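# Move one bottle from the cabinet onto the bench

## Task

Take exactly one bottle out of the cabinet and set it upright on the bench, leaving the other two bottles inside the cabinet.

## Robot and tools

Robot: two arms, left_arm and right_arm, each riding its own carriage (left_rail and right_rail) on one shared floor track. The track runs along y at x = 0; left_rail is always the carriage on the +y side. An arm's base sits at x = 0, y = its carriage's position_m, z = 0.04 m, facing +x. The left gripper's fingers can fold: parts held near the palm may slip or be squeezed unpredictably, and a fingertip pushed into a surface folds with little felt force. Grip with the outer quarter of its pads. The right gripper's fingers are rigid.

Scene frame (all reported positions): fixed to the table, table top at z = 0, +z up, +x in the direction the arms face, +y to their left, y = 0 at the track's middle. The table edge is at x = 0.17 m. Positions are in metres, velocities in m/s and rad/s, orientation as end_effector_quat_wxyz. Gripper axes: fingers point along its +z and close along its y; end_effector_position is the point between closed pads; fingertips extend about 33 mm past it (9 mm when fully open). A block sticks out about 10 cm toward the gripper's +x.

execute_actions(actions, cameras): runs actions in sequence. Each action may contain "rows", "steps", "until", and rail commands. "rows" holds 1 to 15 rows; each row lasts one control step (1/30 s). A row is always 18 numbers in [-1, 1], both arms: left_arm dx, dy, dz, rx, ry, rz, then left gripper position, force_limit, speed, then the same nine for right_arm. The six pose numbers are an offset, not a pose: measured from that arm's Hand target as it was when the action began, expressed in that Hand target's own axes. 1.0 = 0.6 m for dx/dy/dz and 180 degrees for the rotation vector rx, ry, rz. All rows of one action share that starting point; a later action starts over from the new Hand target, so sending the same offset again moves further. All zeros re-requests the current Hand target. "steps" (1 to 450, default 15, at least one per row) sets duration; after the last row the arm keeps heading for it. For smooth motion, ramp offsets row by row (0.01 per row is about 0.18 m/s). Orientation commands are clipped to 32 degrees from the measured one each step.

Gripper numbers: position +1 fully open (140 mm), pads touch near -0.8, -1 closes until blocked. force_limit -1 to +1 (about 14 N to 58 N at slow close); speed -1 to +1 (about 30 to 250 mm/s). Both start at +1. A 0 is a real command, so resend your previous gripper values to leave it alone. After closing, look for object_status 2 (stopped while closing). 0 moving, 1 blocked while opening, 3 reached position or pads met. position_measured is in counts: 3 open, 75 about 100 mm, 139 about 60 mm, 200 about 20 mm, 230 pads touching.

Rails: in an action, {"left_rail": {"position_m": ...}} sets where the carriage goes (left_rail -0.8 to 1.5 m, right_rail -1.5 to 0.8 m, absolute along the track); speed_m_s 0.01 to 1; acceleration_factor 0.1 to 1; {"stop": true} brakes. Then wait with {"steps": n, "until": {"left_rail": {"position_status": ["!=", "moving"]}}}. Keep the carriages at least 0.78 m apart. An arm target travels along with its carriage, so let the drive finish before reaching for something. Status words: moving, done, contact_stop, time_out, stopped, stopped_with_arm, stopped_for_other_arm, stopped_for_other_carriage; position_answer taken or not_taken.

move(target, speed, blend, stop_force, zero, blocking, cameras): straight-line path. target is one 18-number row or a list of up to 15, laid out as above, each an offset from the same starting Hand targets. speed in m/s, 0.002 to 3.2 (default 0.25). blend in m rounds corners in a list. stop_force 4 to 120 N ends an arm's path on felt resistance; useful for gentle set-downs, unreliable if the gripper rotates; omit it when backing off a contact. blocking=false returns early; then use wait or stop before other motion. The result adds a "move:" line such as done, off_target, held, fault, with limits like paced or held. Paths do not avoid obstacles.

wait(seconds 0 to 10) lets the scene run. stop brakes a running move. zoom_image(camera, region [x0, y0, x1, y1], at most 504 by 504 px) enlarges the latest image. zero_wrist_force(arm) tares that wrist sensor. finished_scene(scene) ends the scene irreversibly; call it only once the bottle stands on the bench unaided.

Cameras: cam_high, cam_front, cam_side, cam_left_wrist, cam_right_wrist, each 672x504. Images arrive when actions is empty or cameras requests them.

Result lines: Hand target (base for next offsets), Tool commands, Joint positions and Joint velocities (rail in m, then six joints in rad), joint torques, Wrist force and Wrist torque in the gripper's axes plus the peak since last shown, rail status.

Avoid: anything dropping off the table, onto the track or the metal strip; knocking over or removing the other two bottles; fast impacts or pressing past a firm contact (an outside force near 150 N, or joint torque at its limit, freezes the arm 10 s); contact between the two arms or carriages; holding loads far out or straining for unreachable poses (motor heat, MOTOR HOT line, then a forced stop); releasing a bottle while it still moves.

Each tool is called after ">>>" as name(argument=value, ...) on one line, values as JSON.

## Session

>>> execute_actions(actions=[])

Scene clock: 0.00 s.
left_arm: end_effector_position=(+0.3563, +1.0414, +0.5790) position_measured=3 object_status=3 end_effector_quat_wxyz=(+0.000, +0.000, +1.000, +0.000) | right_arm: end_effector_position=(+0.3563, -1.0511, +0.5790) position_measured=3 object_status=3 end_effector_quat_wxyz=(+0.000, +0.000, +1.000, +0.000)
Joint positions: left_arm=[0.963 -0.281 -2.157 1.821 -1.235 -1.571 -0.28] | right_arm=[-1.13 -0.281 -2.157 1.821 -1.235 -1.571 -0.281]
Joint velocities: within noise
Joint torques (N m): no reading
Wrist force (N): no reading
Wrist torque (N m): no reading
Wrist force, peak (N): no reading
Hand target: left_arm +0.3563, +1.0414, +0.5790; +0.000, +0.000, +1.000, +0.000 | right_arm +0.3563, -1.0511, +0.5790; +0.000, +0.000, +1.000, +0.000
Tool commands: left_gripper/position=+1.0 left_gripper/force_limit=+1.0 left_gripper/speed=+1.0 right_gripper/position=+1.0 right_gripper/force_limit=+1.0 right_gripper/speed=+1.0
left_rail: position_m=0.963 position_status=done
right_rail: position_m=-1.130 position_status=done

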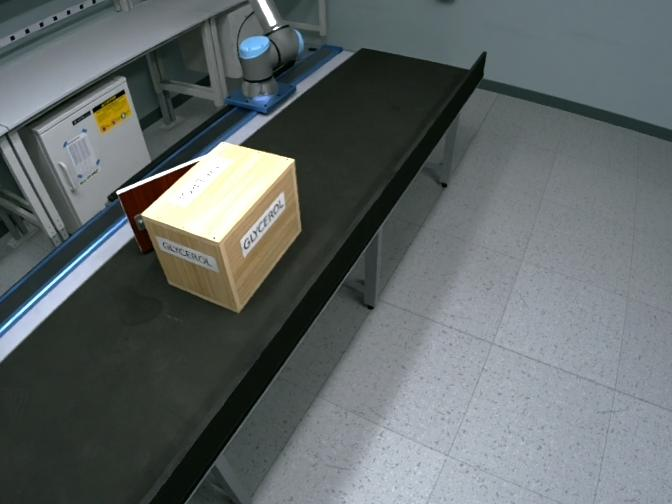

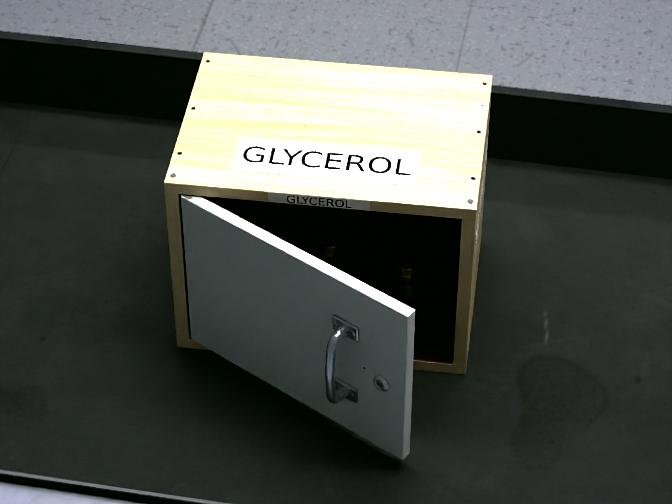

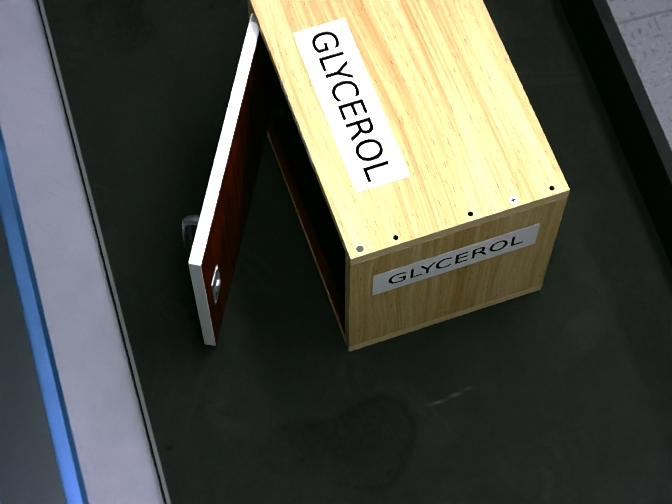

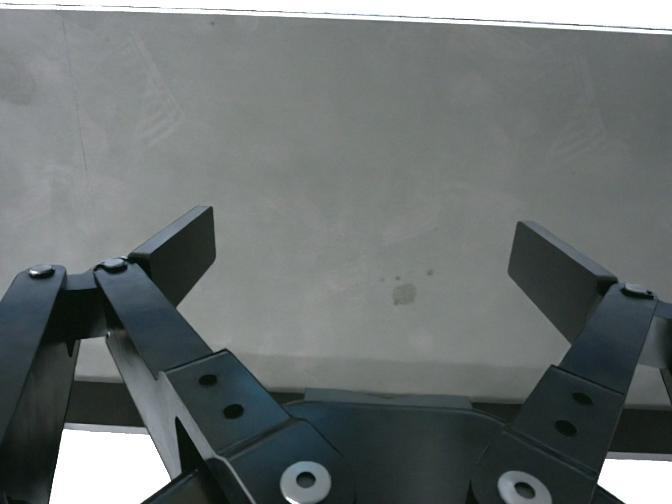

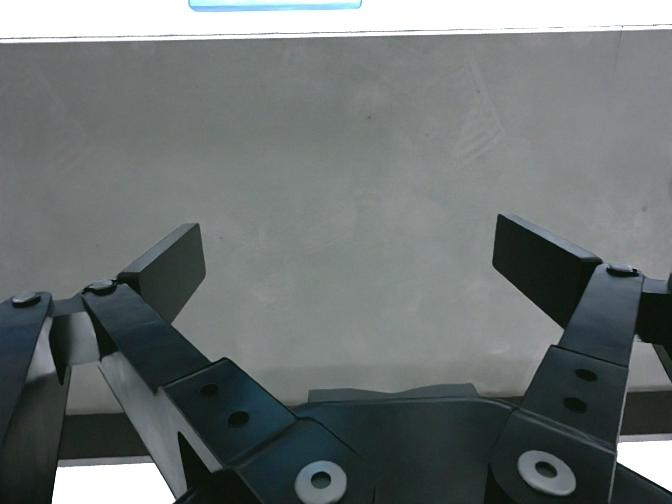

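>>> zoom_image(camera="cam_front", region=[160, 180, 500, 470])

>>> zoom_image(camera="cam_side", region=[150, 0, 460, 360])

Scaled by 1.482.

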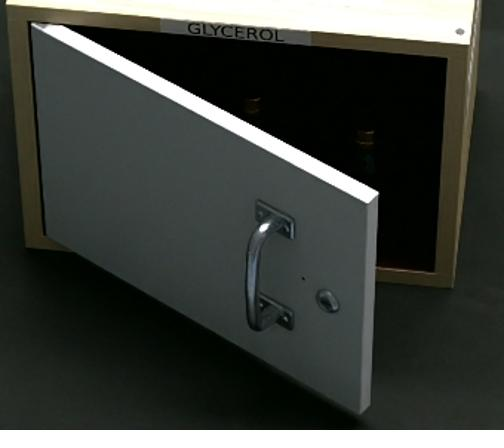

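Scaled by 1.400.

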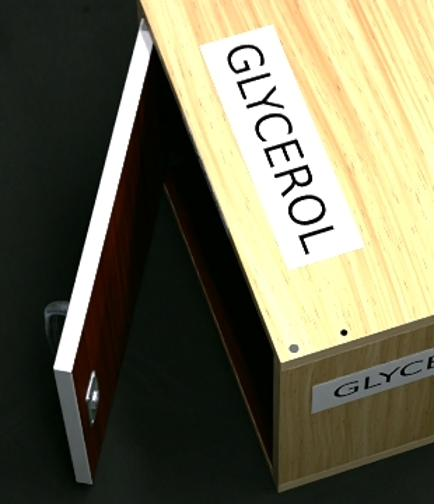

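>>> execute_actions(actions=[{"right_rail":{"position_m":-0.7},"rows":[[0,0,0,0,0,0,1,1,1,0,0,0,0,0,0,-0.8,-1,0]],"steps":5},{"steps":150,"until":{"right_rail":{"position_status":["!=","moving"]}}}])

>>> move(target=[[0,0,0,0,0,0,1,1,1,-0.0067,0.6168,0.2983,0,0,0,-0.8,-1,0],[0,0,0,0,0,0,1,1,1,0,0.8168,0.5983,0,0,0,-0.8,-1,0]], speed=[0.45, 0.25], blend=[0.08, 0], cameras=["cam_front", "cam_side", "cam_right_wrist"])

Scene clock: 380.63 s.
left_arm: end_effector_position=(+0.3563, +1.0414, +0.5790) position_measured=3 object_status=3 end_effector_quat_wxyz=(+0.000, +0.000, +1.000, +0.000) | right_arm: end_effector_position=(+0.3563, -0.6214, +0.5790) position_measured=229 object_status=3 end_effector_quat_wxyz=(+0.000, +0.000, +1.000, +0.000)
Joint positions: left_arm=[0.963 -0.281 -2.157 1.821 -1.235 -1.571 -0.281] | right_arm=[-0.7 -0.281 -2.157 1.821 -1.235 -1.571 -0.281]
Joint torques (N m): left_arm=[-1.65 -3.06 -51.58 -4.69 -0.16 0.21] | right_arm=[-1.75 0.62 -51.88 -5.47 0 -0.14]
Wrist force (N): left_arm=[0.5 -0.2 0.2] | right_arm=[0.0 0.2 0.4]
Wrist torque (N m): left_arm=[-0.05 -0.11 -0.01] | right_arm=[0.04 -0.01 0.00]
Wrist force, peak (N): left_arm=[0.5 -0.2 0.8] | right_arm=[-0.3 2.0 -0.2]
Hand target: left_arm +0.3563, +1.0414, +0.5790; +0.000, +0.000, +1.000, +0.000 | right_arm +0.3563, -0.6214, +0.5790; +0.000, +0.000, +1.000, +0.000
Off the commanded pose: left_arm 0.000 m, 0 deg | right_arm 0.000 m, 0 deg.
left_rail: position_m=0.963 position_status=done
right_rail: position_m=-0.700 position_status=done

Scene clock: 383.07 s.
left_arm: end_effector_position=(+0.3563, +1.0414, +0.5790) position_measured=3 object_status=3 end_effector_quat_wxyz=(+0.000, +0.000, +1.000, +0.000) | right_arm: end_effector_position=(+0.3563, -0.1314, +0.2201) position_measured=229 object_status=3 end_effector_quat_wxyz=(+0.000, +0.000, +1.000, +0.000)
Joint positions: left_arm=[0.963 -0.281 -2.157 1.821 -1.235 -1.571 -0.281] | right_arm=[-0.7 0.748 -1.529 2.025 -2.067 -1.571 0.748]
Joint torques (N m): left_arm=[-0.17 -1.64 -51.89 -4.55 -0.37 0.2] | right_arm=[13.54 -42.23 -57.34 -8.54 -3.63 4.32]
Wrist force (N): left_arm=[0.7 -0.1 -0.3] | right_arm=[0.0 0.0 -0.1]
Wrist torque (N m): left_arm=[-0.03 -0.15 0.00] | right_arm=[-0.04 0.03 -0.01]
Wrist force, peak (N): left_arm=[0.0 1.0 -0.2] | right_arm=[-0.5 -3.1 -1.9]
Hand target: left_arm +0.3563, +1.0414, +0.5790; +0.000, +0.000, +1.000, +0.000 | right_arm +0.3564, -0.1314, +0.2200; +0.000, +0.000, +1.000, +0.000
Off the commanded pose: left_arm 0.000 m, 0 deg | right_arm 0.000 m, 0 deg.
left_rail: position_m=0.963 position_status=done
right_rail: position_m=-0.700 position_status=done
move: done
camera_calibration:
cam_right_wrist: T_world_to_cam=[[0.0352528, 0.998995, 0.0276858, 0.118964], [0.948042, -0.0421938, 0.315335, -0.413095], [0.316186, 0.0151309, -0.948577, 0.28178], [0, 0, 0, 1]] pos_world=[0.298343, -0.140538, 0.394259]
Images, in order (width x height): cam_front 672x504, cam_side 672x504, cam_right_wrist 672x504.

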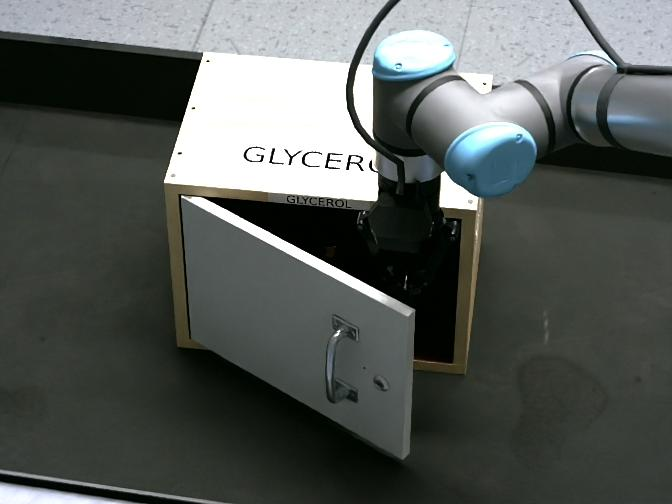

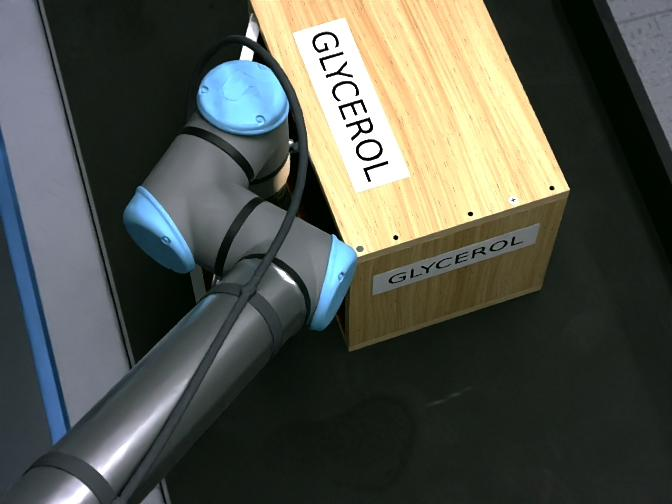

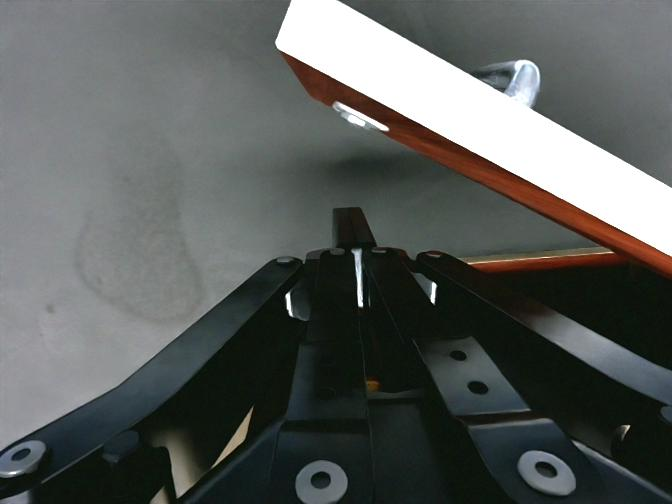

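>>> move(target=[[0,0,0,0,0,0,1,1,1,0.0417,0.0317,0,0,0,0,-0.8,-1,0],[0,0,0,0,0,0,1,1,1,0.255,0.182,0,0,0,0,-0.8,-1,0],[0,0,0,0,0,0,1,1,1,0.363,0.417,0,0,0,0,-0.8,-1,0],[0,0,0,0,0,0,1,1,1,0.372,0.505,0,0,0,0,-0.8,-1,0]], speed=[0.1, 0.13, 0.13, 0.1], blend=[0.01, 0.05, 0.05, 0], stop_force=25, cameras=["cam_front", "cam_side", "cam_right_wrist"])

Scene clock: 403.30 s.
left_arm: end_effector_position=(+0.3563, +1.0414, +0.5790) position_measured=3 object_status=3 end_effector_quat_wxyz=(+0.000, +0.000, +1.000, +0.000) | right_arm: end_effector_position=(+0.1332, +0.1716, +0.2200) position_measured=229 object_status=3 end_effector_quat_wxyz=(+0.000, +0.000, +1.000, +0.000)
Joint positions: left_arm=[0.963 -0.281 -2.157 1.821 -1.235 -1.571 -0.281] | right_arm=[-0.7 1.22 -1.2 1.617 -1.987 -1.571 1.22]
Joint torques (N m): left_arm=[-0.12 -1.76 -51.98 -4.61 -0.14 0.61] | right_arm=[14.4 -72.47 -59.79 -2.29 -3.37 3.84]
Wrist force (N): left_arm=[0.3 -0.1 0.1] | right_arm=[-0.4 -1.4 -0.3]
Wrist torque (N m): left_arm=[-0.04 -0.07 -0.01] | right_arm=[-0.07 0.10 -0.03]
Wrist force, peak (N): left_arm=[0.5 -0.1 0.7] | right_arm=[-4.0 -3.6 -0.7]
Hand target: left_arm +0.3563, +1.0414, +0.5790; +0.000, +0.000, +1.000, +0.000 | right_arm +0.1332, +0.1716, +0.2200; +0.000, +0.000, +1.000, +0.000
Off the commanded pose: left_arm 0.000 m, 0 deg | right_arm 0.000 m, 0 deg.
left_rail: position_m=0.963 position_status=done
right_rail: position_m=-0.700 position_status=done
move: done; blend cut to 0.0265 m at target 3
camera_calibration:
cam_right_wrist: T_world_to_cam=[[0.0352528, 0.998995, 0.0276858, -0.175961], [0.948042, -0.0421938, 0.315335, -0.188735], [0.316186, 0.0151309, -0.948577, 0.347545], [0, 0, 0, 1]] pos_world=[0.0752426, 0.162562, 0.394059]
Images, in order (width x height): cam_front 672x504, cam_side 672x504, cam_right_wrist 672x504.

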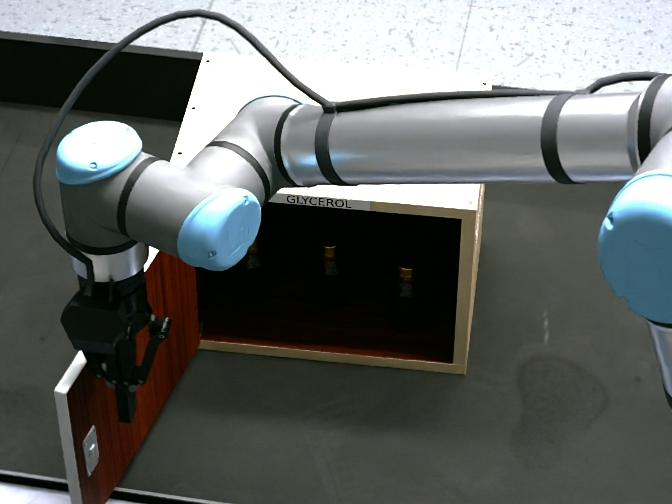

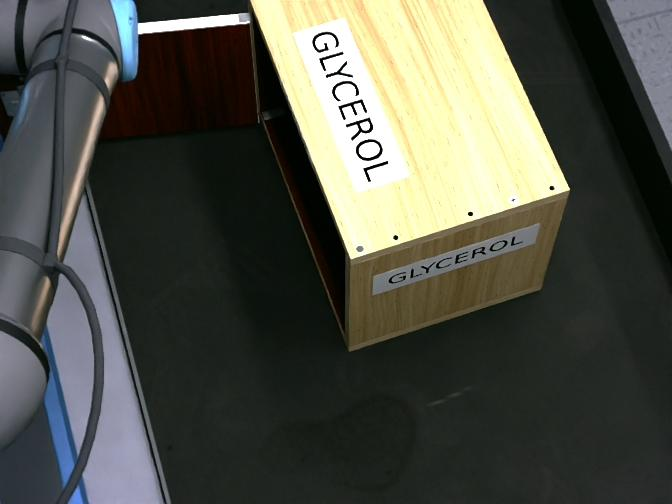

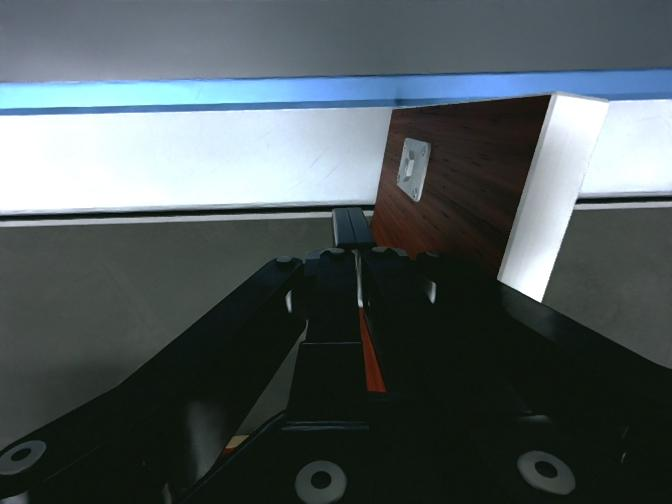

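>>> zoom_image(camera="cam_front", region=[190, 200, 470, 380])

Scaled by 1.800.

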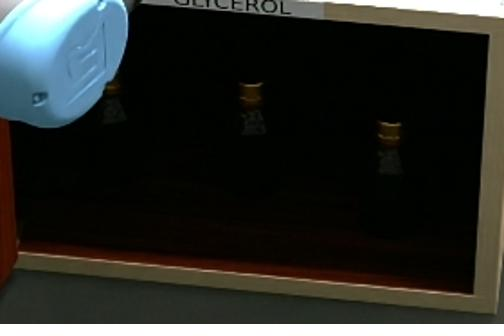

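>>> move(target=[[0,0,0,0,0,0,1,1,1,-0.045,-0.1867,-0.1333,0,-0.08,0,-0.8,-1,0],[0,0,0,0,0,0,1,1,1,-0.378,-0.4193,0.0333,0,-0.3333,0,1,-1,0]], speed=[0.35, 0.4], blend=[0.05, 0], cameras=["cam_right_wrist", "cam_front", "cam_high"])

Scene clock: 452.83 s.
left_arm: end_effector_position=(+0.3563, +1.0414, +0.5790) position_measured=3 object_status=3 end_effector_quat_wxyz=(+0.000, +0.000, +1.000, +0.000) | right_arm: end_effector_position=(+0.3600, -0.0799, +0.2000) position_measured=3 object_status=0 end_effector_quat_wxyz=(+0.500, +0.000, +0.866, +0.000)
Joint positions: left_arm=[0.963 -0.281 -2.157 1.821 -1.235 -1.571 -0.281] | right_arm=[-0.7 1.183 -1.224 2.262 -3.188 -2.501 0.886]
Joint torques (N m): left_arm=[-1.71 -1.52 -51.81 -4.49 -0.05 0.72] | right_arm=[-18.26 -50.77 -21.92 -9.16 1.37 -3.86]
Wrist force (N): left_arm=[0.3 0.2 0.2] | right_arm=[-1.7 0.7 -0.9]
Wrist torque (N m): left_arm=[0.04 -0.09 0.00] | right_arm=[0.17 0.44 -0.13]
Wrist force, peak (N): left_arm=[0.8 0.1 -0.7] | right_arm=[-0.8 2.3 1.4]
Hand target: left_arm +0.3563, +1.0414, +0.5790; +0.000, +0.000, +1.000, +0.000 | right_arm +0.3600, -0.0799, +0.2000; +0.500, +0.000, +0.866, +0.000
Off the commanded pose: left_arm 0.000 m, 0 deg | right_arm 0.000 m, 0 deg.
left_rail: position_m=0.963 position_status=done
right_rail: position_m=-0.700 position_status=done
move: done
camera_calibration:
cam_right_wrist: T_world_to_cam=[[-0.00634564, 0.998995, 0.0443771, 0.0795791], [0.200995, -0.0421981, 0.978683, -0.271831], [0.979572, 0.0151299, -0.200525, -0.127694], [0, 0, 0, 1]] pos_world=[0.180227, -0.0890378, 0.236899]
Images, in order (width x height): cam_high 672x504, cam_front 672x504, cam_right_wrist 672x504.

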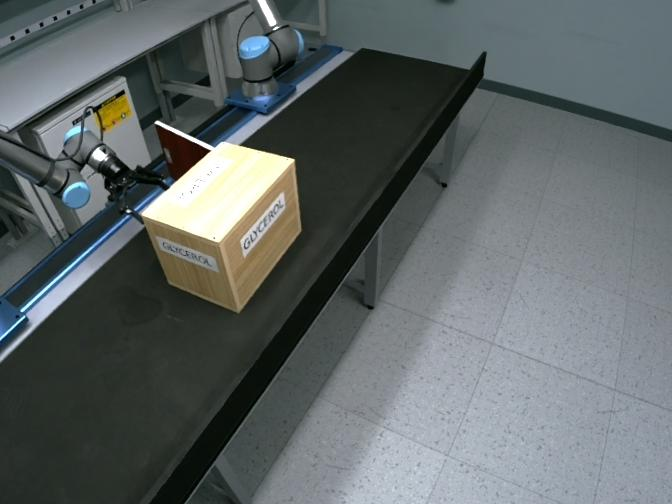

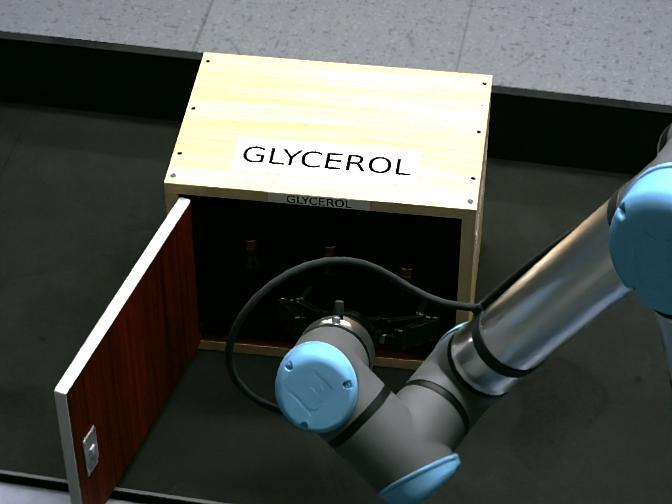

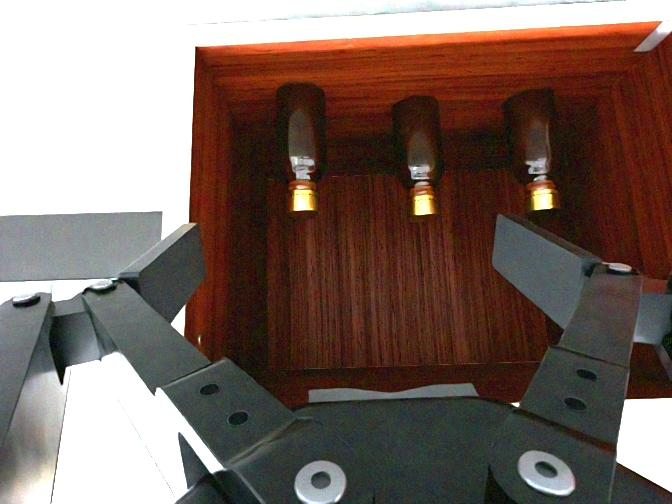

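>>> move(target=[0,0,0,0,0,0,1,1,1,0.0783,-0.2017,0.0645,0,0,0,0.11,-1,0], speed=0.3)

>>> execute_actions(actions=[{"right_rail":{"position_m":-0.5},"steps":5},{"steps":150,"until":{"right_rail":{"position_status":["!=","moving"]}}}], cameras=["cam_right_wrist", "cam_front", "cam_side"])

Scene clock: 627.57 s.
left_arm: end_effector_position=(+0.3563, +1.0414, +0.5790) position_measured=3 object_status=3 end_effector_quat_wxyz=(+0.000, +0.000, +1.000, +0.000) | right_arm: end_effector_position=(+0.3700, -0.2009, +0.1400) position_measured=115 object_status=3 end_effector_quat_wxyz=(+0.500, +0.000, +0.866, +0.000)
Joint positions: left_arm=[0.963 -0.281 -2.157 1.821 -1.235 -1.571 -0.281] | right_arm=[-0.7 1.069 -1.176 2.489 -3.578 -2.433 0.739]
Joint torques (N m): left_arm=[-1.86 -2.67 -52.39 -4.55 -0.11 0.5] | right_arm=[-19.1 -43.07 -9.72 -8.86 1.29 -4.11]
Wrist force (N): left_arm=[0.0 -0.2 -0.4] | right_arm=[-1.3 0.2 -0.6]
Wrist torque (N m): left_arm=[-0.06 0.00 -0.01] | right_arm=[0.02 0.42 -0.11]
Wrist force, peak (N): left_arm=[0.7 -0.6 0.4] | right_arm=[-2.8 2.9 -1.0]
Hand target: left_arm +0.3563, +1.0414, +0.5790; +0.000, +0.000, +1.000, +0.000 | right_arm +0.3700, -0.2009, +0.1400; +0.500, +0.000, +0.866, +0.000
Off the commanded pose: left_arm 0.000 m, 0 deg | right_arm 0.000 m, 0 deg.
left_rail: position_m=0.963 position_status=done
right_rail: position_m=-0.700 position_status=done
move: done

Scene clock: 628.87 s.
left_arm: end_effector_position=(+0.3563, +1.0414, +0.5790) position_measured=3 object_status=3 end_effector_quat_wxyz=(+0.000, +0.000, +1.000, +0.000) | right_arm: end_effector_position=(+0.3700, -0.0010, +0.1400) position_measured=115 object_status=3 end_effector_quat_wxyz=(+0.500, +0.000, +0.866, +0.000)
Joint positions: left_arm=[0.963 -0.281 -2.157 1.821 -1.235 -1.571 -0.281] | right_arm=[-0.5 1.069 -1.176 2.489 -3.578 -2.433 0.739]
Joint torques (N m): left_arm=[-1.8 -1.62 -52.47 -4.32 0.02 0.74] | right_arm=[-12.98 -56.93 -20.95 -7.33 -0.68 -3.95]
Wrist force (N): left_arm=[0.6 0.0 -0.2] | right_arm=[-0.9 0.4 -0.7]
Wrist torque (N m): left_arm=[-0.01 -0.13 0.00] | right_arm=[0.07 0.32 -0.10]
Wrist force, peak (N): left_arm=[0.8 -0.2 0.2] | right_arm=[-1.3 2.3 -0.8]
Hand target: left_arm +0.3563, +1.0414, +0.5790; +0.000, +0.000, +1.000, +0.000 | right_arm +0.3700, -0.0010, +0.1400; +0.500, +0.000, +0.866, +0.000
Tool commands: left_gripper/position=+1.0 left_gripper/force_limit=+1.0 left_gripper/speed=+1.0 right_gripper/position=+0.11 right_gripper/force_limit=-1.0 right_gripper/speed=+0.0
Off the commanded pose: left_arm 0.000 m, 0 deg | right_arm 0.000 m, 0 deg.
left_rail: position_m=0.963 position_status=done
right_rail: position_m=-0.500 position_status=done
camera_calibration:
cam_right_wrist: T_world_to_cam=[[-0.00634128, 0.998995, 0.0443754, 0.0033885], [0.201091, -0.0421958, 0.978663, -0.211704], [0.979552, 0.0151295, -0.200621, -0.150716], [0, 0, 0, 1]] pos_world=[0.190227, -0.0100378, 0.1768]
Images, in order (width x height): cam_front 672x504, cam_side 672x504, cam_right_wrist 672x504.

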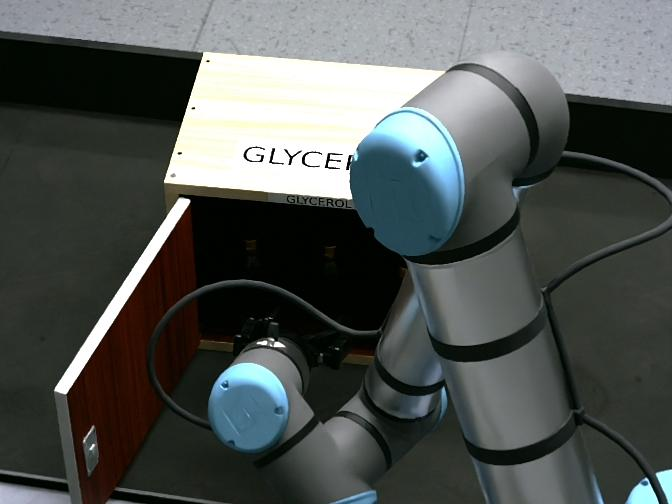

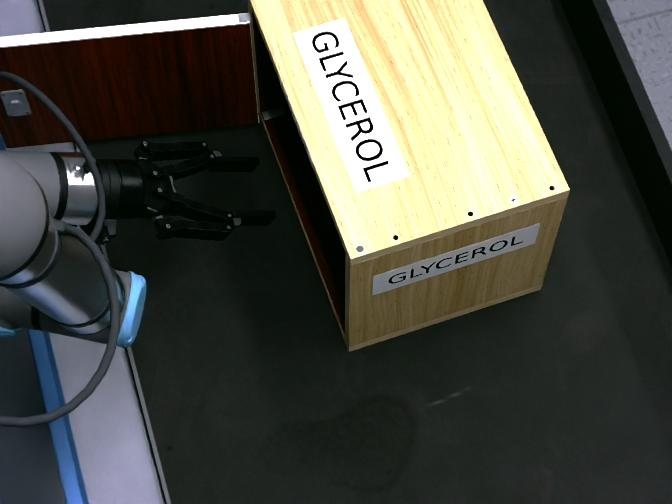

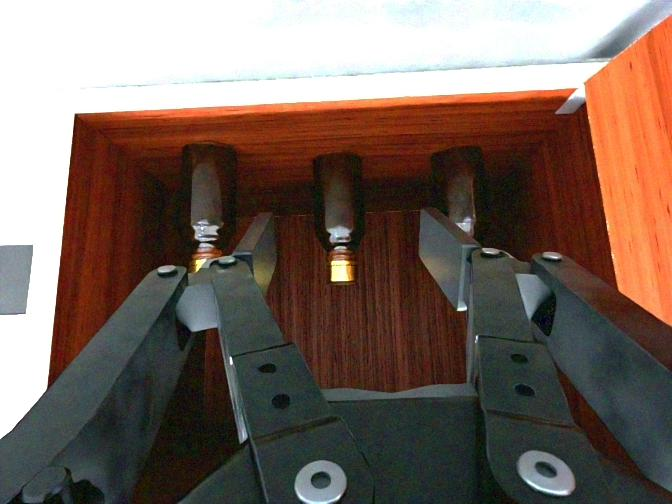

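>>> zoom_image(camera="cam_right_wrist", region=[160, 130, 520, 330])

Scaled by 1.400.

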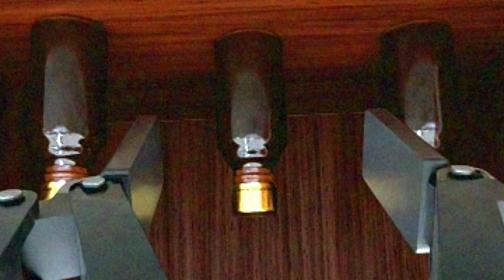

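>>> move(target=[0,0,0,0,0,0,1,1,1,-0.037,0,0.3241,0,0,0,0.11,-1,0], speed=0.16, stop_force=20, cameras=["cam_right_wrist", "cam_front"])

Scene clock: 674.53 s.
left_arm: end_effector_position=(+0.3563, +1.0414, +0.5790) position_measured=3 object_status=3 end_effector_quat_wxyz=(+0.000, +0.000, +1.000, +0.000) | right_arm: end_effector_position=(+0.5495, -0.0010, +0.0620) position_measured=115 object_status=3 end_effector_quat_wxyz=(+0.500, +0.000, +0.866, +0.000)
Joint positions: left_arm=[0.963 -0.281 -2.157 1.821 -1.235 -1.571 -0.281] | right_arm=[-0.5 0.783 -0.912 2.339 -3.886 -2.228 0.462]
Joint torques (N m): left_arm=[-0.66 -1.19 -51.63 -4.43 0.07 0.74] | right_arm=[-17.95 -60.07 -20.22 -9.25 2.05 -4.14]
Wrist force (N): left_arm=[0.1 -0.1 0.0] | right_arm=[-1.4 0.3 -0.5]
Wrist torque (N m): left_arm=[-0.02 -0.03 0.00] | right_arm=[0.09 0.41 -0.12]
Wrist force, peak (N): left_arm=[0.5 0.6 -0.5] | right_arm=[-1.2 -0.3 -2.5]
Hand target: left_arm +0.3563, +1.0414, +0.5790; +0.000, +0.000, +1.000, +0.000 | right_arm +0.5495, -0.0010, +0.0620; +0.500, +0.000, +0.866, +0.000
Off the commanded pose: left_arm 0.000 m, 0 deg | right_arm 0.000 m, 0 deg.
left_rail: position_m=0.963 position_status=done
right_rail: position_m=-0.500 position_status=done
move: done
camera_calibration:
cam_right_wrist: T_world_to_cam=[[-0.00634564, 0.998995, 0.0443771, 0.00798504], [0.200995, -0.0421981, 0.978683, -0.171528], [0.979572, 0.0151299, -0.200525, -0.342191], [0, 0, 0, 1]] pos_world=[0.369727, -0.0100378, 0.0988995]
Images, in order (width x height): cam_front 672x504, cam_right_wrist 672x504.

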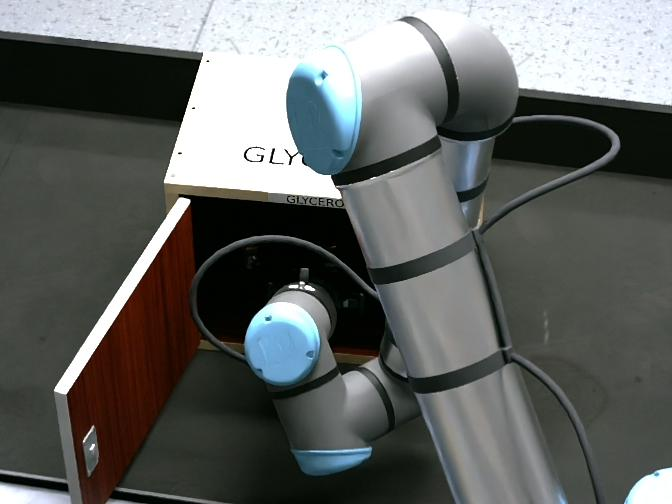

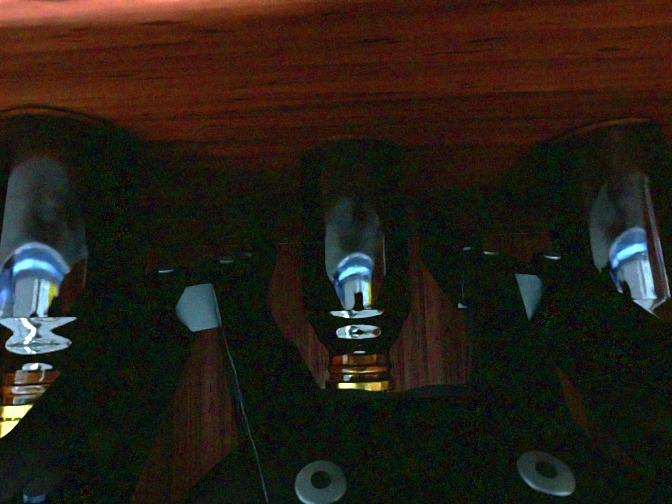

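>>> execute_actions(actions=[{"rows":[[0,0,0,0,0,0,1,1,1,0,0,0,0,0,0,-1,-0.3,-1]],"steps":75}], cameras=["cam_right_wrist"])

Scene clock: 681.20 s.
left_arm: end_effector_position=(+0.3563, +1.0414, +0.5790) position_measured=3 object_status=3 end_effector_quat_wxyz=(+0.000, +0.000, +1.000, +0.000) | right_arm: end_effector_position=(+0.5495, -0.0010, +0.0620) position_measured=161 object_status=2 end_effector_quat_wxyz=(+0.500, +0.000, +0.866, +0.000)
Joint positions: left_arm=[0.963 -0.281 -2.157 1.821 -1.235 -1.571 -0.281] | right_arm=[-0.5 0.783 -0.912 2.339 -3.886 -2.228 0.462]
Joint torques (N m): left_arm=[-0.36 -1.8 -52.78 -4.3 0.01 1.04] | right_arm=[-16.87 -58.68 -4.06 -1.89 -5.04 -4.11]
Wrist force (N): left_arm=[0.3 0.3 0.3] | right_arm=[-3.8 1.6 -4.8]
Wrist torque (N m): left_arm=[0.06 -0.07 0.00] | right_arm=[0.05 0.50 -0.05]
Wrist force, peak (N): left_arm=[0.9 -0.2 -0.3] | right_arm=[-4.0 1.5 -5.5]
Hand target: left_arm +0.3563, +1.0414, +0.5790; +0.000, +0.000, +1.000, +0.000 | right_arm +0.5495, -0.0010, +0.0620; +0.500, +0.000, +0.866, +0.000
Off the commanded pose: left_arm 0.000 m, 0 deg | right_arm 0.000 m, 0 deg.
left_rail: position_m=0.963 position_status=done
right_rail: position_m=-0.500 position_status=done
camera_calibration:
cam_right_wrist: T_world_to_cam=[[-0.00634564, 0.998995, 0.0443771, 0.00798504], [0.200995, -0.0421981, 0.978683, -0.171528], [0.979572, 0.0151299, -0.200525, -0.342191], [0, 0, 0, 1]] pos_world=[0.369727, -0.0100378, 0.0988995]
Images, in order (width x height): cam_right_wrist 672x504.

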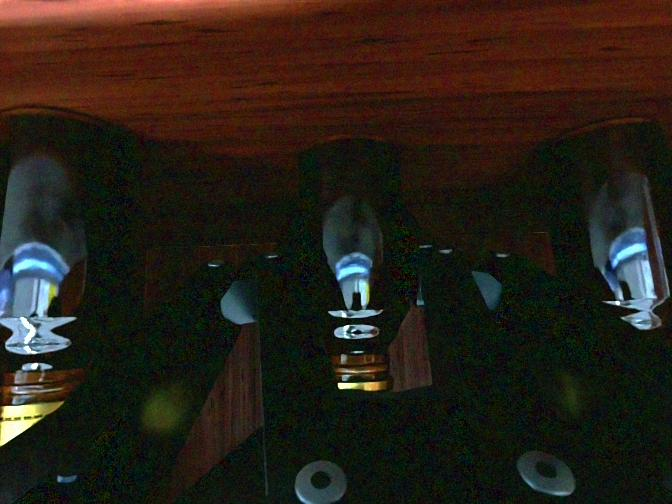

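>>> move(target=[[0,0,0,0,0,0,1,1,1,-0.0433,0,-0.025,0,0,0,-1,-0.3,-1],[0,0,0,0,0,0,1,1,1,0.1436,0,-0.3587,0,0,0,-1,-0.3,-1]], speed=[0.08, 0.22], blend=[0.012, 0], cameras=["cam_right_wrist", "cam_front"])

Scene clock: 707.67 s.
left_arm: end_effector_position=(+0.3563, +1.0414, +0.5790) position_measured=3 object_status=3 end_effector_quat_wxyz=(+0.000, +0.000, +1.000, +0.000) | right_arm: end_effector_position=(+0.3201, -0.0010, +0.0950) position_measured=161 object_status=2 end_effector_quat_wxyz=(+0.500, +0.000, +0.866, +0.000)
Joint positions: left_arm=[0.963 -0.281 -2.157 1.821 -1.235 -1.571 -0.281] | right_arm=[-0.5 1.164 -1.086 2.51 -3.594 -2.491 0.86]
Joint torques (N m): left_arm=[0.03 -2.21 -52.15 -4.54 -0.18 1.06] | right_arm=[13.52 -72.74 -21.38 -2.93 -6.39 4.37]
Wrist force (N): left_arm=[0.4 0.1 -0.2] | right_arm=[0.9 0.4 -0.1]
Wrist torque (N m): left_arm=[0.00 -0.08 0.00] | right_arm=[0.08 0.38 -0.30]
Wrist force, peak (N): left_arm=[0.9 -0.2 0.4] | right_arm=[-4.0 1.9 -5.3]
Hand target: left_arm +0.3563, +1.0414, +0.5790; +0.000, +0.000, +1.000, +0.000 | right_arm +0.3200, -0.0010, +0.0950; +0.500, +0.000, +0.866, +0.000
Off the commanded pose: left_arm 0.000 m, 0 deg | right_arm 0.000 m, 0 deg.
left_rail: position_m=0.963 position_status=done
right_rail: position_m=-0.500 position_status=done
move: done
camera_calibration:
cam_right_wrist: T_world_to_cam=[[-0.00634564, 0.998995, 0.0443771, 0.00506935], [0.200995, -0.0421981, 0.978683, -0.157619], [0.979572, 0.0151299, -0.200525, -0.11088], [0, 0, 0, 1]] pos_world=[0.140327, -0.0100378, 0.131799]
Images, in order (width x height): cam_front 672x504, cam_right_wrist 672x504.

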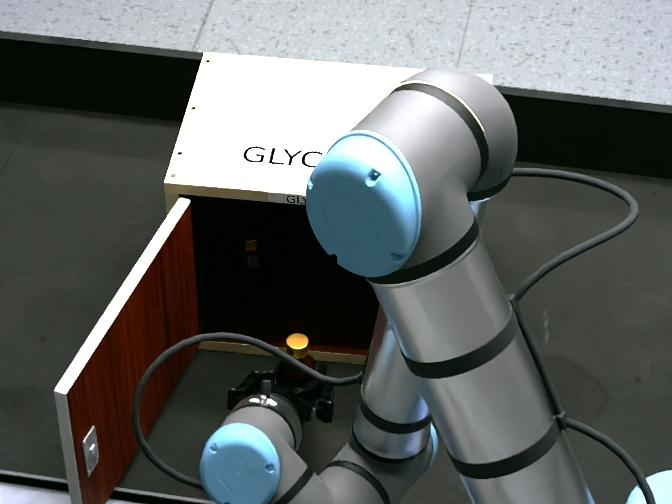

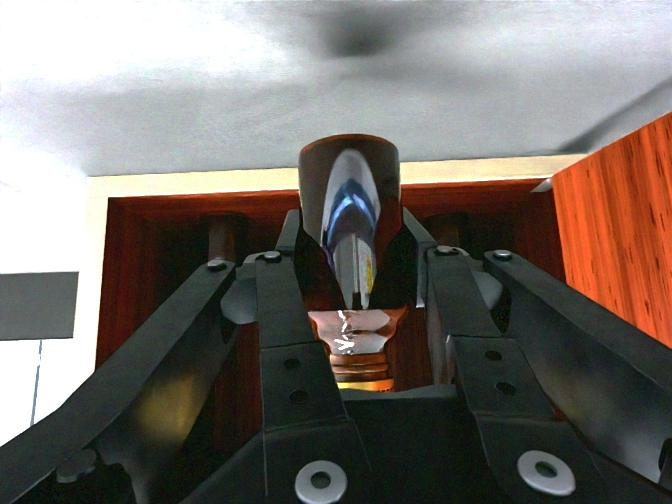

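>>> execute_actions(actions=[{"right_rail":{"position_m":-0.8,"acceleration_factor":0.6},"steps":5},{"steps":200,"until":{"right_rail":{"position_status":["!=","moving"]}}}])

>>> move(target=[[0,0,0,0,0,0,1,1,1,0.0491,0,0.0283,0,0,0,-1,-0.3,-1],[0,0,0,0,0,0,1,1,1,0.075,0,0.0433,0,0,0,-1,-0.3,-1]], speed=[0.08, 0.02], blend=[0.005, 0], stop_force=8, cameras=["cam_right_wrist", "cam_side", "cam_front"])

Scene clock: 726.23 s.
left_arm: end_effector_position=(+0.3563, +1.0414, +0.5790) position_measured=3 object_status=3 end_effector_quat_wxyz=(+0.000, +0.000, +1.000, +0.000) | right_arm: end_effector_position=(+0.3200, -0.3009, +0.0950) position_measured=161 object_status=2 end_effector_quat_wxyz=(+0.500, +0.000, +0.866, +0.000)
Joint positions: left_arm=[0.963 -0.281 -2.157 1.821 -1.235 -1.571 -0.281] | right_arm=[-0.8 1.165 -1.086 2.509 -3.594 -2.491 0.86]
Joint torques (N m): left_arm=[-1.63 -2.17 -53.21 -4.33 -0.03 1.31] | right_arm=[7.07 -62.34 -7.01 -4.48 -5.05 3.73]
Wrist force (N): left_arm=[0.3 -0.2 -0.1] | right_arm=[0.7 0.4 0.4]
Wrist torque (N m): left_arm=[-0.05 -0.06 0.00] | right_arm=[0.08 0.43 -0.31]
Wrist force, peak (N): left_arm=[0.7 0.2 -0.5] | right_arm=[0.8 1.8 0.5]
Hand target: left_arm +0.3563, +1.0414, +0.5790; +0.000, +0.000, +1.000, +0.000 | right_arm +0.3200, -0.3010, +0.0950; +0.500, +0.000, +0.866, +0.000
Tool commands: left_gripper/position=+1.0 left_gripper/force_limit=+1.0 left_gripper/speed=+1.0 right_gripper/position=-1.0 right_gripper/force_limit=-0.3 right_gripper/speed=-1.0
Off the commanded pose: left_arm 0.000 m, 0 deg | right_arm 0.000 m, 0 deg.
left_rail: position_m=0.963 position_status=done
right_rail: position_m=-0.800 position_status=done

Scene clock: 728.37 s.
left_arm: end_effector_position=(+0.3563, +1.0414, +0.5790) position_measured=3 object_status=3 end_effector_quat_wxyz=(+0.000, +0.000, +1.000, +0.000) | right_arm: end_effector_position=(+0.3200, -0.3009, +0.0433) position_measured=161 object_status=2 end_effector_quat_wxyz=(+0.500, +0.000, +0.866, +0.000)
Joint positions: left_arm=[0.963 -0.281 -2.157 1.821 -1.235 -1.571 -0.281] | right_arm=[-0.8 1.165 -0.945 2.497 -3.723 -2.491 0.86]
Joint torques (N m): left_arm=[-0.94 -2.95 -53.08 -4.52 0.07 1.09] | right_arm=[-15.92 -73.66 -4.47 -0.94 -3.01 -3.29]
Wrist force (N): left_arm=[0.6 -0.4 -0.4] | right_arm=[-6.9 -0.2 -4.3]
Wrist torque (N m): left_arm=[-0.11 -0.12 -0.01] | right_arm=[0.01 0.61 -0.08]
Wrist force, peak (N): left_arm=[0.4 0.6 -0.7] | right_arm=[-9.5 -0.5 -6.9]
Hand target: left_arm +0.3563, +1.0414, +0.5790; +0.000, +0.000, +1.000, +0.000 | right_arm +0.3200, -0.3010, +0.0434; +0.500, +0.000, +0.866, +0.000
Off the commanded pose: left_arm 0.000 m, 0 deg | right_arm 0.000 m, 0 deg.
left_rail: position_m=0.963 position_status=done
right_rail: position_m=-0.800 position_status=done
move: contact (right_arm); path passed 1 of 2 targets
camera_calibration:
cam_right_wrist: T_world_to_cam=[[-0.00634564, 0.998995, 0.0443771, 0.307058], [0.200995, -0.0421981, 0.978683, -0.119778], [0.979572, 0.0151299, -0.200525, -0.116688], [0, 0, 0, 1]] pos_world=[0.140327, -0.310038, 0.0801995]
Images, in order (width x height): cam_front 672x504, cam_side 672x504, cam_right_wrist 672x504.

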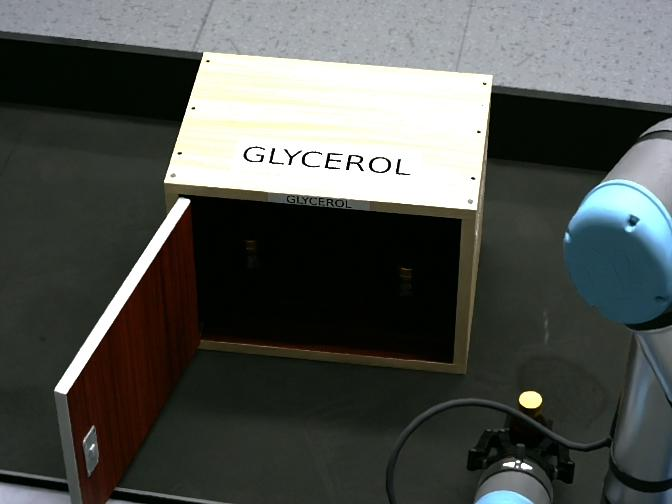

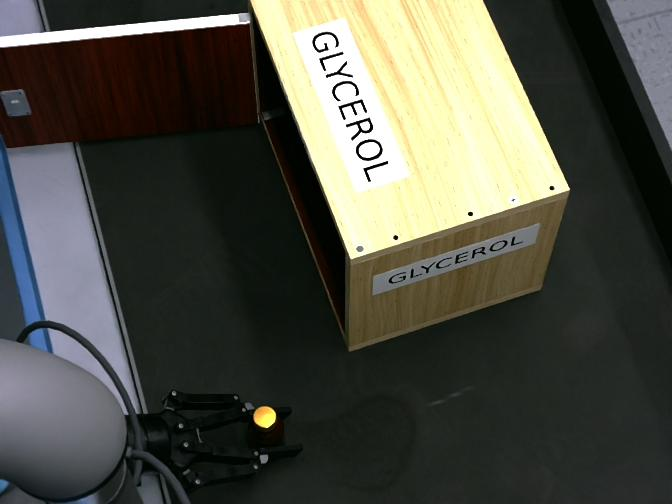

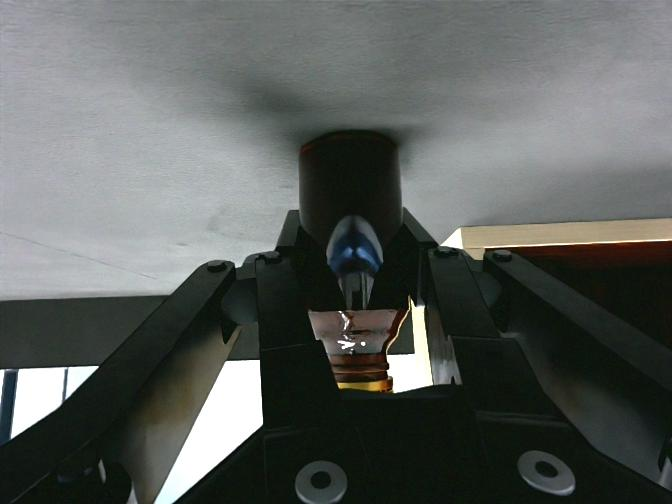

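>>> execute_actions(actions=[{"rows":[[0,0,0,0,0,0,1,1,1,0,0,0,0,0,0,0.19,-1,-1]],"steps":50}])

>>> move(target=[0,0,0,0,0,0,1,1,1,-0.01,0,-0.2333,0,0,0,0.19,-1,-1], speed=0.15, cameras=["cam_right_wrist", "cam_side", "cam_front"])

Scene clock: 738.07 s.
left_arm: end_effector_position=(+0.3563, +1.0414, +0.5790) position_measured=3 object_status=3 end_effector_quat_wxyz=(+0.000, +0.000, +1.000, +0.000) | right_arm: end_effector_position=(+0.3200, -0.3010, +0.0434) position_measured=105 object_status=3 end_effector_quat_wxyz=(+0.500, +0.000, +0.866, +0.000)
Joint positions: left_arm=[0.963 -0.281 -2.157 1.821 -1.235 -1.571 -0.281] | right_arm=[-0.8 1.165 -0.945 2.497 -3.723 -2.491 0.86]
Joint torques (N m): left_arm=[0.19 -1.68 -52.38 -4.22 -0.02 1.42] | right_arm=[7.03 -73.26 -3.72 -7.79 -1.67 2.44]
Wrist force (N): left_arm=[0.4 0.3 0.1] | right_arm=[-1.5 0.8 -0.8]
Wrist torque (N m): left_arm=[0.05 -0.09 -0.01] | right_arm=[0.17 0.44 -0.16]
Wrist force, peak (N): left_arm=[0.9 0.2 0.5] | right_arm=[-6.8 -0.9 -4.1]
Hand target: left_arm +0.3563, +1.0414, +0.5790; +0.000, +0.000, +1.000, +0.000 | right_arm +0.3200, -0.3009, +0.0434; +0.500, +0.000, +0.866, +0.000
Off the commanded pose: left_arm 0.000 m, 0 deg | right_arm 0.000 m, 0 deg.
left_rail: position_m=0.963 position_status=done
right_rail: position_m=-0.800 position_status=done

Scene clock: 739.77 s.
left_arm: end_effector_position=(+0.3563, +1.0414, +0.5790) position_measured=3 object_status=3 end_effector_quat_wxyz=(+0.000, +0.000, +1.000, +0.000) | right_arm: end_effector_position=(+0.2018, -0.3009, +0.1185) position_measured=105 object_status=3 end_effector_quat_wxyz=(+0.500, +0.000, +0.866, +0.000)
Joint positions: left_arm=[0.963 -0.281 -2.157 1.821 -1.235 -1.571 -0.281] | right_arm=[-0.8 1.405 -1.25 2.522 -3.121 -2.595 1.248]
Joint torques (N m): left_arm=[-0.77 -1.37 -53.42 -4.31 -0.18 1.41] | right_arm=[14.35 -64.6 -27.53 -2.44 -6.1 4.09]
Wrist force (N): left_arm=[0.4 0.2 0.0] | right_arm=[-1.8 0.2 -0.7]
Wrist torque (N m): left_arm=[0.04 -0.08 -0.01] | right_arm=[0.05 0.53 -0.31]
Wrist force, peak (N): left_arm=[0.9 0.0 -0.2] | right_arm=[-2.2 0.2 -2.2]
Hand target: left_arm +0.3563, +1.0414, +0.5790; +0.000, +0.000, +1.000, +0.000 | right_arm +0.2018, -0.3009, +0.1186; +0.500, +0.000, +0.866, +0.000
Off the commanded pose: left_arm 0.000 m, 0 deg | right_arm 0.000 m, 0 deg.
left_rail: position_m=0.963 position_status=done
right_rail: position_m=-0.800 position_status=done
move: done
camera_calibration:
cam_right_wrist: T_world_to_cam=[[-0.00644361, 0.998993, 0.0443965, 0.302969], [0.200999, -0.0421973, 0.978682, -0.169597], [0.97957, 0.0152299, -0.200524, 0.0143061], [0, 0, 0, 1]] pos_world=[0.0220272, -0.310038, 0.1554]
Images, in order (width x height): cam_front 672x504, cam_side 672x504, cam_right_wrist 672x504.

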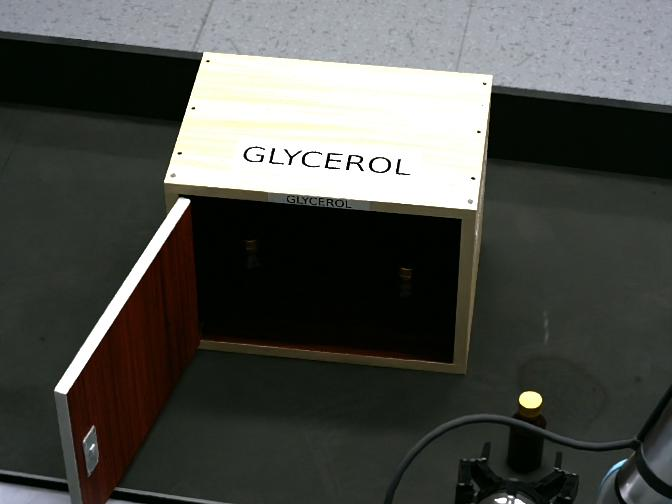

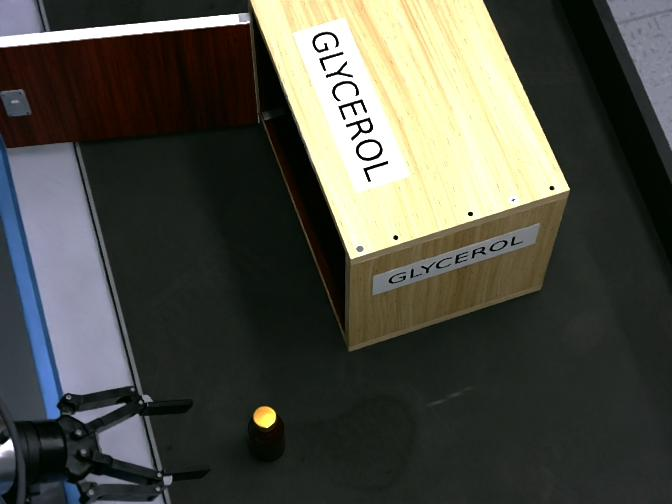

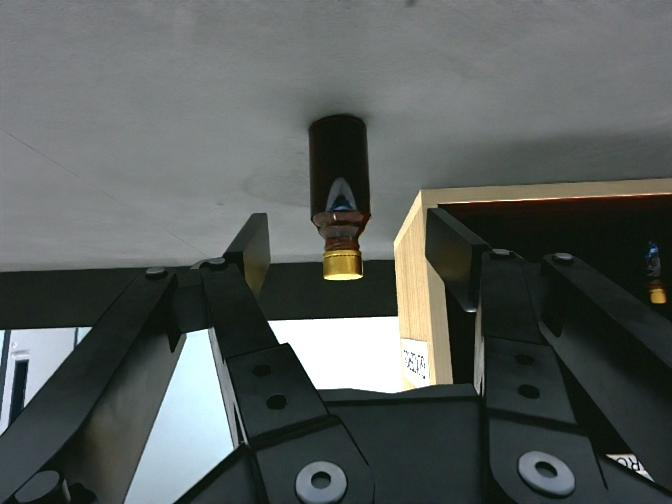

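>>> finished_scene(scene=1)

The scene is finished: the task was done.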